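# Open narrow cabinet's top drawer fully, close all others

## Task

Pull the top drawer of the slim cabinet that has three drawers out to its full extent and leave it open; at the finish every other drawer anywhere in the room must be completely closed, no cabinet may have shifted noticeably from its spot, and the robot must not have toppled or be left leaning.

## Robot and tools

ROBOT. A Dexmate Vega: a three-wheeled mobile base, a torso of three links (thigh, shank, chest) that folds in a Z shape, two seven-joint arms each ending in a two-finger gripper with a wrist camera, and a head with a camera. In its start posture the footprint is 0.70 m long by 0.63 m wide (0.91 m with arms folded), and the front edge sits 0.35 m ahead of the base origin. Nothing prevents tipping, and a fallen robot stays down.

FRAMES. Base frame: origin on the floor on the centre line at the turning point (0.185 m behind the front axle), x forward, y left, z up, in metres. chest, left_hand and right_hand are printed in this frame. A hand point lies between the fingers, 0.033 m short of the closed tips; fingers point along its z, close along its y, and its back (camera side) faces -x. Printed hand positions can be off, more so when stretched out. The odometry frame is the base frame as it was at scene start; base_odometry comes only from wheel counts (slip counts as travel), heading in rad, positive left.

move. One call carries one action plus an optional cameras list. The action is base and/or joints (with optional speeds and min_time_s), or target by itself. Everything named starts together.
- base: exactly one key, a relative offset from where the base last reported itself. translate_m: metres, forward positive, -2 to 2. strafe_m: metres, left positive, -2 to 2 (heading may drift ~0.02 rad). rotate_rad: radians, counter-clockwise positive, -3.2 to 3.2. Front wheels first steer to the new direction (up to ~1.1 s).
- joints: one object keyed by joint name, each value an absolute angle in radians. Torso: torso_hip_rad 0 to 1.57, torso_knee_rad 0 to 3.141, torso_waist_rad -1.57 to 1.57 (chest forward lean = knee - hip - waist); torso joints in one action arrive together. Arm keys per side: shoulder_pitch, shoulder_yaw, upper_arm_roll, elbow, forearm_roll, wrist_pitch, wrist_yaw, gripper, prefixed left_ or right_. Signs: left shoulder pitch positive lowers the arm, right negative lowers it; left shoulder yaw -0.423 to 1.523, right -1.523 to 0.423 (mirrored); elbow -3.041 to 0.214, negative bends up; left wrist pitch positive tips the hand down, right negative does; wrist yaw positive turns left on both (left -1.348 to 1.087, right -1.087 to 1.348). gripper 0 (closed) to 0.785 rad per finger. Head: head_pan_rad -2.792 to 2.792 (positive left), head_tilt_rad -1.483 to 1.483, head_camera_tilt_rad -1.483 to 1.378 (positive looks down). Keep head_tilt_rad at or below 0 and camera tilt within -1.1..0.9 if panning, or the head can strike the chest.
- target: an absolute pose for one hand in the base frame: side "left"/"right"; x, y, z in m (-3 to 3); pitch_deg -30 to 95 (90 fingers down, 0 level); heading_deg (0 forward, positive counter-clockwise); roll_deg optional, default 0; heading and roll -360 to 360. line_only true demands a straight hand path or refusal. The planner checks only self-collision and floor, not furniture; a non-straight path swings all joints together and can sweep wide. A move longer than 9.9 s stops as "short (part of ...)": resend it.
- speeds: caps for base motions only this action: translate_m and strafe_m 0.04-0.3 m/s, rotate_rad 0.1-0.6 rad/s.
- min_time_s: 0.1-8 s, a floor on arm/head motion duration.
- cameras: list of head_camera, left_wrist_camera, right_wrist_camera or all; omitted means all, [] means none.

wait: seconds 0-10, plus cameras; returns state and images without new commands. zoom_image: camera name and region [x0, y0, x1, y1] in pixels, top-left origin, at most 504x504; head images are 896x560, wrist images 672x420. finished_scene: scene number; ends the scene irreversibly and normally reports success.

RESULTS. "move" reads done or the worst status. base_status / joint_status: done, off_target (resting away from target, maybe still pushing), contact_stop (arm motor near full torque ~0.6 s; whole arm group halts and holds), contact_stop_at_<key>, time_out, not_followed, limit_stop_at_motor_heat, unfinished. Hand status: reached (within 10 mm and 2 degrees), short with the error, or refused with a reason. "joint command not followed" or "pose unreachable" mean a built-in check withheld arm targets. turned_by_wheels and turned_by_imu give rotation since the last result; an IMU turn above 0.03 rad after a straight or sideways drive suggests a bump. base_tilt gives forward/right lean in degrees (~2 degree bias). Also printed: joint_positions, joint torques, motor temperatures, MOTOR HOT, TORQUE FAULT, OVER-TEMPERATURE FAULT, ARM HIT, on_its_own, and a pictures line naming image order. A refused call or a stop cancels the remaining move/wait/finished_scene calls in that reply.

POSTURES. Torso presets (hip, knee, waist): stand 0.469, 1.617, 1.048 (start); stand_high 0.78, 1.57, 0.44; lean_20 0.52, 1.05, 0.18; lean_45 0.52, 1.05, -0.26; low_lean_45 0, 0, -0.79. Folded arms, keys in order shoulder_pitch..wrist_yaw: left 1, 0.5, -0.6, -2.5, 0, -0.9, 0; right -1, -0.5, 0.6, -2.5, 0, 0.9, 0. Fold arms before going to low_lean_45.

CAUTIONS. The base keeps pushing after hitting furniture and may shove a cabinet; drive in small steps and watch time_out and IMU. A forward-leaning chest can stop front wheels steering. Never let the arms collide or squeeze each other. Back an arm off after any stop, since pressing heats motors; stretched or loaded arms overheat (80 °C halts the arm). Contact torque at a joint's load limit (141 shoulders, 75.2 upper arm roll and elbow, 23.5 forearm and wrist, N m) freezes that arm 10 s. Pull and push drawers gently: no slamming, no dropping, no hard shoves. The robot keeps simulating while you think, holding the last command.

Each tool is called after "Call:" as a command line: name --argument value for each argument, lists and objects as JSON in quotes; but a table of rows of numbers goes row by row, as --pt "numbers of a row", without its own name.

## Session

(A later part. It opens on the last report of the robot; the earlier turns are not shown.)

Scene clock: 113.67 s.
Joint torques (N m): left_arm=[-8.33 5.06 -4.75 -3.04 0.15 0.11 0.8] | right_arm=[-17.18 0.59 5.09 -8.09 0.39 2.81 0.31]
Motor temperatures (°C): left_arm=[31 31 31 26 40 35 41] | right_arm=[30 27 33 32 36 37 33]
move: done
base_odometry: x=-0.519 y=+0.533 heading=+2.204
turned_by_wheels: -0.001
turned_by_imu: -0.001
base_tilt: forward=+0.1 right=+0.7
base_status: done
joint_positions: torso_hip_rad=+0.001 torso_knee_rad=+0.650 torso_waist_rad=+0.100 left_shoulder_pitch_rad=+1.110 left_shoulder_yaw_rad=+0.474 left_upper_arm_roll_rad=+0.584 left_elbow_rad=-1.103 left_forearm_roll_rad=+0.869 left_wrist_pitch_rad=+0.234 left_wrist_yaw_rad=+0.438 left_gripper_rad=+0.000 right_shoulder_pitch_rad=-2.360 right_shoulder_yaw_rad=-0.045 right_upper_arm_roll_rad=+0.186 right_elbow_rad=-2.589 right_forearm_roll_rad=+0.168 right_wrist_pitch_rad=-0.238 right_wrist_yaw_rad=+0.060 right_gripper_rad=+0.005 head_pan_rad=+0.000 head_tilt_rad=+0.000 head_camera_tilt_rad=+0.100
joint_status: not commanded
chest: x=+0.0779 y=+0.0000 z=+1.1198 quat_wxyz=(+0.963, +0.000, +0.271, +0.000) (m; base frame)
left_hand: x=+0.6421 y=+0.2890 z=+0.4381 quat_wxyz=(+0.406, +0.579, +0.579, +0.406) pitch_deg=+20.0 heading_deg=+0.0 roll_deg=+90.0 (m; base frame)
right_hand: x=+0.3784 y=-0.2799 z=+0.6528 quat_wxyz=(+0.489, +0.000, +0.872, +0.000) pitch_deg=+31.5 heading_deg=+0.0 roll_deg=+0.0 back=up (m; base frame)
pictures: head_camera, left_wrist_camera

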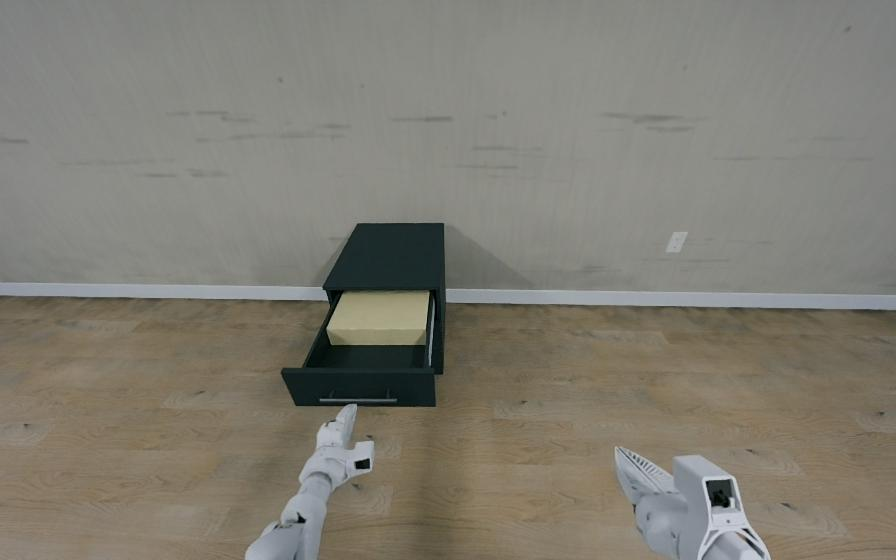

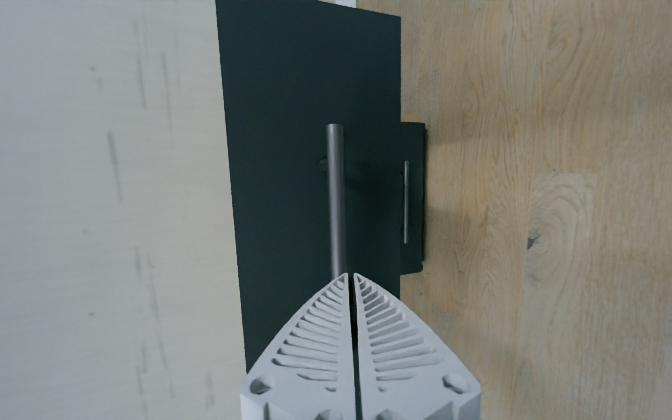

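Call:
move --joints '{"left_gripper_rad": 0.3}' --cameras '[]'

Call:
move --base '{"translate_m": 0.028}' --speeds '{"translate_m": 0.04}' --cameras '["left_wrist_camera", "head_camera"]'

Call:
zoom_image --camera "left_wrist_camera" --region '[180, 80, 500, 400]'

Scene clock: 114.97 s.
Joint torques (N m): left_arm=[-8.2 5.89 -4.75 -4.93 0.27 0.2 0.81] | right_arm=[-16.75 -0.13 5.29 -7.72 0.49 3.86 0.34]
Motor temperatures (°C): left_arm=[31 31 31 26 40 35 41] | right_arm=[30 27 33 32 36 37 33]
move: done
base_odometry: x=-0.519 y=+0.533 heading=+2.204
turned_by_wheels: +0.000
turned_by_imu: +0.000
base_tilt: forward=+0.1 right=+0.8
base_status: not commanded
joint_positions: torso_hip_rad=+0.001 torso_knee_rad=+0.650 torso_waist_rad=+0.100 left_shoulder_pitch_rad=+1.110 left_shoulder_yaw_rad=+0.474 left_upper_arm_roll_rad=+0.584 left_elbow_rad=-1.103 left_forearm_roll_rad=+0.869 left_wrist_pitch_rad=+0.234 left_wrist_yaw_rad=+0.438 left_gripper_rad=+0.300 right_shoulder_pitch_rad=-2.360 right_shoulder_yaw_rad=-0.045 right_upper_arm_roll_rad=+0.186 right_elbow_rad=-2.589 right_forearm_roll_rad=+0.168 right_wrist_pitch_rad=-0.238 right_wrist_yaw_rad=+0.060 right_gripper_rad=+0.005 head_pan_rad=+0.000 head_tilt_rad=+0.000 head_camera_tilt_rad=+0.100
joint_status: all done
chest: x=+0.0779 y=+0.0000 z=+1.1198 quat_wxyz=(+0.963, +0.000, +0.271, +0.000) (m; base frame)
left_hand: x=+0.6421 y=+0.2890 z=+0.4380 quat_wxyz=(+0.406, +0.579, +0.579, +0.406) pitch_deg=+20.0 heading_deg=+0.0 roll_deg=+90.0 (m; base frame)
right_hand: x=+0.3784 y=-0.2799 z=+0.6528 quat_wxyz=(+0.489, +0.000, +0.872, +0.000) pitch_deg=+31.5 heading_deg=+0.0 roll_deg=+0.0 back=up (m; base frame)
pictures: none
No camera images: "cameras" was empty.

Scene clock: 116.37 s.
Joint torques (N m): left_arm=[-9.99 5.85 -4.6 -3.58 0.44 0.05 0.81] | right_arm=[-16.73 -0.4 5.57 -8.7 0.39 3.04 0.24]
Motor temperatures (°C): left_arm=[31 31 31 26 40 35 41] | right_arm=[30 27 33 32 36 37 33]
move: done
base_odometry: x=-0.536 y=+0.555 heading=+2.203
turned_by_wheels: -0.001
turned_by_imu: -0.001
base_tilt: forward=+0.1 right=+0.8
base_status: done
joint_positions: torso_hip_rad=+0.001 torso_knee_rad=+0.650 torso_waist_rad=+0.100 left_shoulder_pitch_rad=+1.110 left_shoulder_yaw_rad=+0.474 left_upper_arm_roll_rad=+0.584 left_elbow_rad=-1.103 left_forearm_roll_rad=+0.869 left_wrist_pitch_rad=+0.234 left_wrist_yaw_rad=+0.438 left_gripper_rad=+0.300 right_shoulder_pitch_rad=-2.360 right_shoulder_yaw_rad=-0.045 right_upper_arm_roll_rad=+0.186 right_elbow_rad=-2.589 right_forearm_roll_rad=+0.168 right_wrist_pitch_rad=-0.238 right_wrist_yaw_rad=+0.060 right_gripper_rad=+0.005 head_pan_rad=+0.000 head_tilt_rad=+0.000 head_camera_tilt_rad=+0.100
joint_status: not commanded
chest: x=+0.0779 y=+0.0000 z=+1.1198 quat_wxyz=(+0.962, +0.000, +0.271, +0.000) (m; base frame)
left_hand: x=+0.6420 y=+0.2890 z=+0.4379 quat_wxyz=(+0.406, +0.579, +0.579, +0.406) pitch_deg=+20.0 heading_deg=+0.0 roll_deg=+90.0 (m; base frame)
right_hand: x=+0.3784 y=-0.2799 z=+0.6528 quat_wxyz=(+0.489, +0.000, +0.872, +0.000) pitch_deg=+31.5 heading_deg=+0.0 roll_deg=+0.0 back=up (m; base frame)
pictures: head_camera, left_wrist_camera

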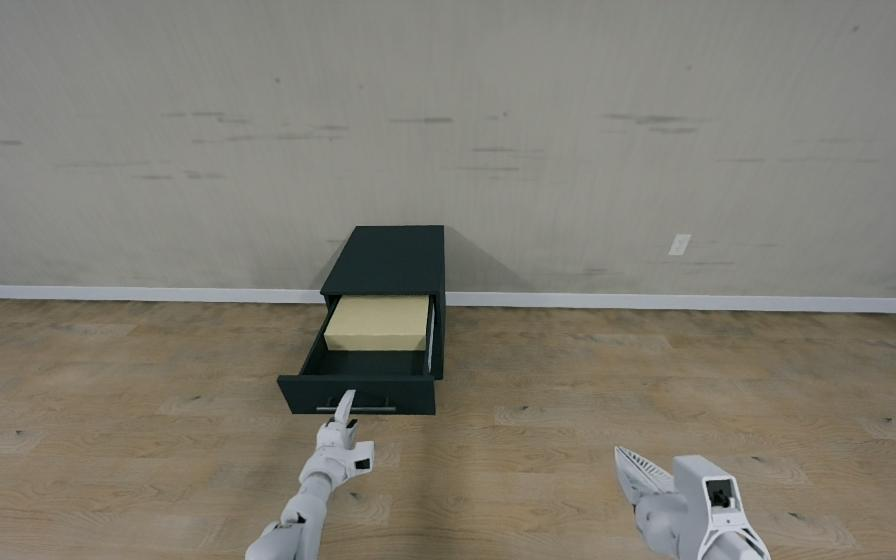

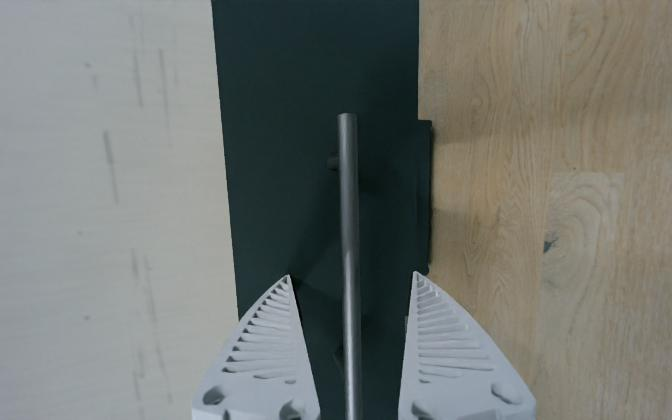

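Scaled by 1.575 from the camera's 672x420 image, which has a finer 960x600 frame.

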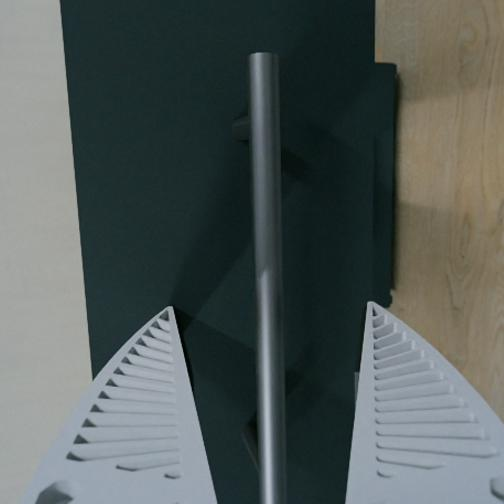

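Call:
move --joints '{"left_gripper_rad": 0.0}' --cameras '["left_wrist_camera"]'

Call:
move --base '{"translate_m": -0.03}' --speeds '{"translate_m": 0.04}' --cameras '["left_wrist_camera", "head_camera"]'

Scene clock: 117.40 s.
Joint torques (N m): left_arm=[-8.91 5.87 -4.61 -4.18 0.51 0.88 0.95] | right_arm=[-16.68 0.08 5.31 -7.7 0.32 3.66 0.28]
Motor temperatures (°C): left_arm=[31 31 31 26 40 35 41] | right_arm=[30 27 33 32 36 37 33]
move: done
base_odometry: x=-0.536 y=+0.555 heading=+2.203
turned_by_wheels: +0.000
turned_by_imu: +0.000
base_tilt: forward=+0.0 right=+0.8
base_status: not commanded
joint_positions: torso_hip_rad=+0.001 torso_knee_rad=+0.650 torso_waist_rad=+0.100 left_shoulder_pitch_rad=+1.110 left_shoulder_yaw_rad=+0.474 left_upper_arm_roll_rad=+0.584 left_elbow_rad=-1.103 left_forearm_roll_rad=+0.869 left_wrist_pitch_rad=+0.234 left_wrist_yaw_rad=+0.438 left_gripper_rad=+0.000 right_shoulder_pitch_rad=-2.360 right_shoulder_yaw_rad=-0.045 right_upper_arm_roll_rad=+0.186 right_elbow_rad=-2.589 right_forearm_roll_rad=+0.168 right_wrist_pitch_rad=-0.238 right_wrist_yaw_rad=+0.060 right_gripper_rad=+0.005 head_pan_rad=+0.000 head_tilt_rad=+0.000 head_camera_tilt_rad=+0.100
joint_status: all done
chest: x=+0.0779 y=+0.0000 z=+1.1198 quat_wxyz=(+0.962, +0.000, +0.271, +0.000) (m; base frame)
left_hand: x=+0.6420 y=+0.2890 z=+0.4380 quat_wxyz=(+0.406, +0.579, +0.579, +0.406) pitch_deg=+20.0 heading_deg=+0.0 roll_deg=+90.0 (m; base frame)
right_hand: x=+0.3784 y=-0.2799 z=+0.6528 quat_wxyz=(+0.489, +0.000, +0.872, +0.000) pitch_deg=+31.5 heading_deg=+0.0 roll_deg=+0.0 back=up (m; base frame)
pictures: left_wrist_camera

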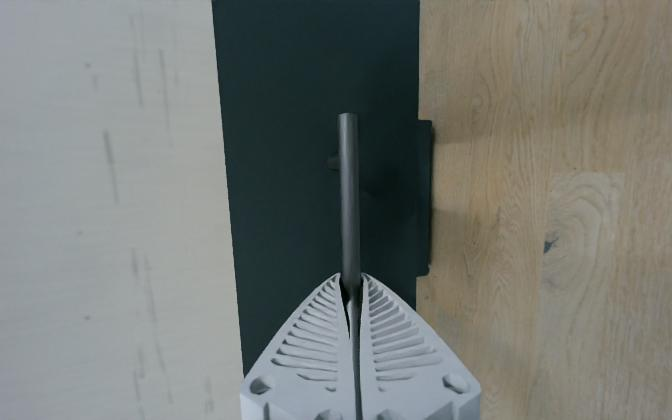

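Scene clock: 118.93 s.
Joint torques (N m): left_arm=[-7.77 4.8 -4.52 -3.8 0.27 -0.9 0.72] | right_arm=[-17.26 -0.14 5.43 -9.13 0.48 2.93 0.36]
Motor temperatures (°C): left_arm=[31 31 31 26 40 35 41] | right_arm=[30 27 33 32 36 37 33]
move: done
base_odometry: x=-0.518 y=+0.531 heading=+2.202
turned_by_wheels: -0.001
turned_by_imu: -0.001
base_tilt: forward=+0.0 right=+0.8
base_status: done
joint_positions: torso_hip_rad=+0.001 torso_knee_rad=+0.650 torso_waist_rad=+0.100 left_shoulder_pitch_rad=+1.110 left_shoulder_yaw_rad=+0.474 left_upper_arm_roll_rad=+0.584 left_elbow_rad=-1.103 left_forearm_roll_rad=+0.869 left_wrist_pitch_rad=+0.234 left_wrist_yaw_rad=+0.438 left_gripper_rad=+0.000 right_shoulder_pitch_rad=-2.360 right_shoulder_yaw_rad=-0.045 right_upper_arm_roll_rad=+0.186 right_elbow_rad=-2.589 right_forearm_roll_rad=+0.168 right_wrist_pitch_rad=-0.238 right_wrist_yaw_rad=+0.060 right_gripper_rad=+0.005 head_pan_rad=+0.000 head_tilt_rad=+0.000 head_camera_tilt_rad=+0.100
joint_status: not commanded
chest: x=+0.0779 y=+0.0000 z=+1.1198 quat_wxyz=(+0.962, +0.000, +0.271, +0.000) (m; base frame)
left_hand: x=+0.6420 y=+0.2890 z=+0.4380 quat_wxyz=(+0.406, +0.579, +0.579, +0.406) pitch_deg=+20.0 heading_deg=+0.0 roll_deg=+90.0 (m; base frame)
right_hand: x=+0.3784 y=-0.2799 z=+0.6528 quat_wxyz=(+0.489, +0.000, +0.872, +0.000) pitch_deg=+31.5 heading_deg=+0.0 roll_deg=+0.0 back=up (m; base frame)
pictures: head_camera, left_wrist_camera

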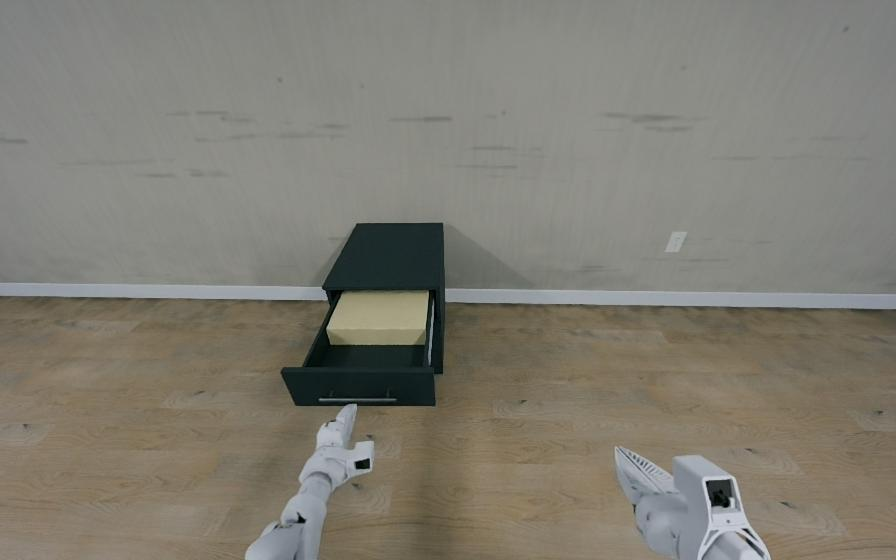

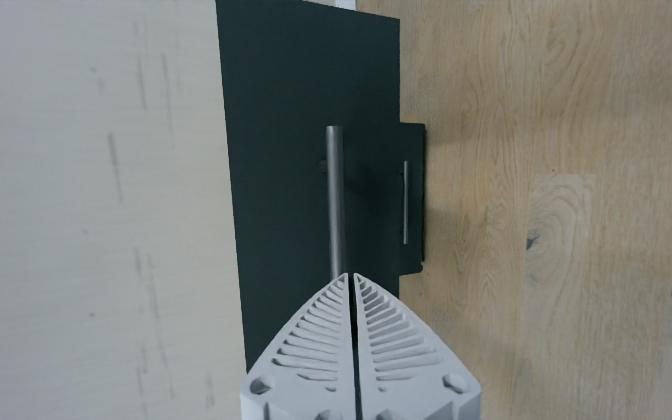

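Call:
move --base '{"translate_m": -0.15}' --speeds '{"translate_m": 0.1}' --cameras '["left_wrist_camera", "head_camera"]'

Call:
zoom_image --camera "head_camera" --region '[260, 180, 500, 420]'

Scene clock: 121.80 s.
Joint torques (N m): left_arm=[-7.55 5.68 -4.47 -3.41 0.39 0.1 0.98] | right_arm=[-16.49 -0.47 5.32 -6.89 0.41 2.75 0.44]
Motor temperatures (°C): left_arm=[31 31 31 26 40 35 41] | right_arm=[30 27 33 32 36 37 33]
move: done
base_odometry: x=-0.430 y=+0.409 heading=+2.201
turned_by_wheels: -0.001
turned_by_imu: -0.001
base_tilt: forward=+0.1 right=+0.8
base_status: done
joint_positions: torso_hip_rad=+0.001 torso_knee_rad=+0.650 torso_waist_rad=+0.100 left_shoulder_pitch_rad=+1.110 left_shoulder_yaw_rad=+0.474 left_upper_arm_roll_rad=+0.584 left_elbow_rad=-1.103 left_forearm_roll_rad=+0.869 left_wrist_pitch_rad=+0.234 left_wrist_yaw_rad=+0.438 left_gripper_rad=+0.000 right_shoulder_pitch_rad=-2.360 right_shoulder_yaw_rad=-0.045 right_upper_arm_roll_rad=+0.186 right_elbow_rad=-2.589 right_forearm_roll_rad=+0.168 right_wrist_pitch_rad=-0.238 right_wrist_yaw_rad=+0.060 right_gripper_rad=+0.005 head_pan_rad=+0.000 head_tilt_rad=+0.000 head_camera_tilt_rad=+0.100
joint_status: not commanded
chest: x=+0.0779 y=+0.0000 z=+1.1198 quat_wxyz=(+0.962, +0.000, +0.271, +0.000) (m; base frame)
left_hand: x=+0.6420 y=+0.2890 z=+0.4380 quat_wxyz=(+0.406, +0.579, +0.579, +0.406) pitch_deg=+20.0 heading_deg=+0.0 roll_deg=+90.0 (m; base frame)
right_hand: x=+0.3784 y=-0.2799 z=+0.6528 quat_wxyz=(+0.489, +0.000, +0.872, +0.000) pitch_deg=+31.5 heading_deg=+0.0 roll_deg=+0.0 back=up (m; base frame)
pictures: head_camera, left_wrist_camera

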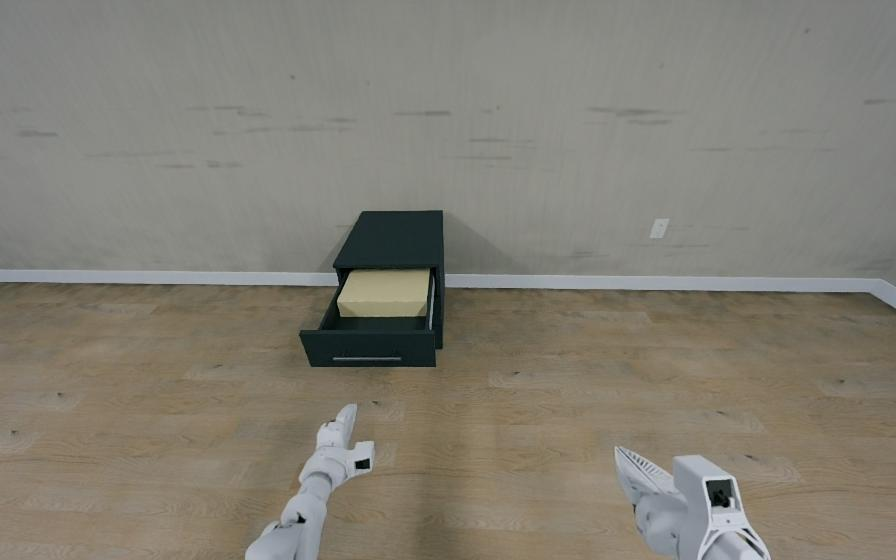

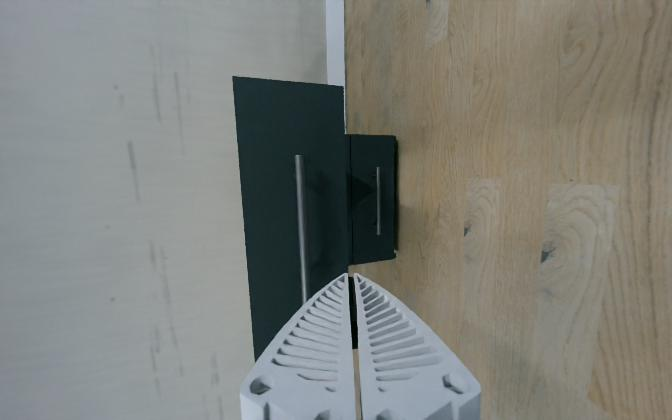

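Scaled by 2.100 from the camera's 896x560 image, which has a finer 960x600 frame.

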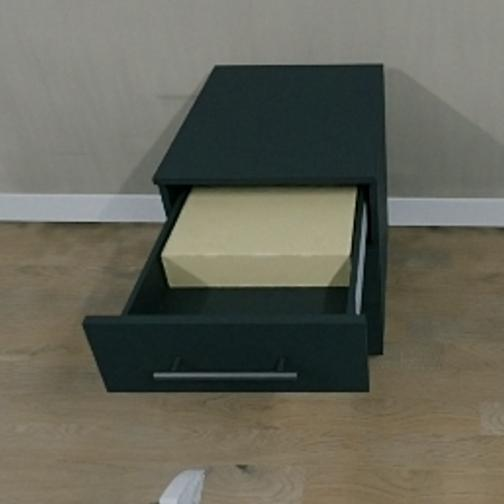

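Call:
finished_scene --scene 1

The scene is finished: the task was done.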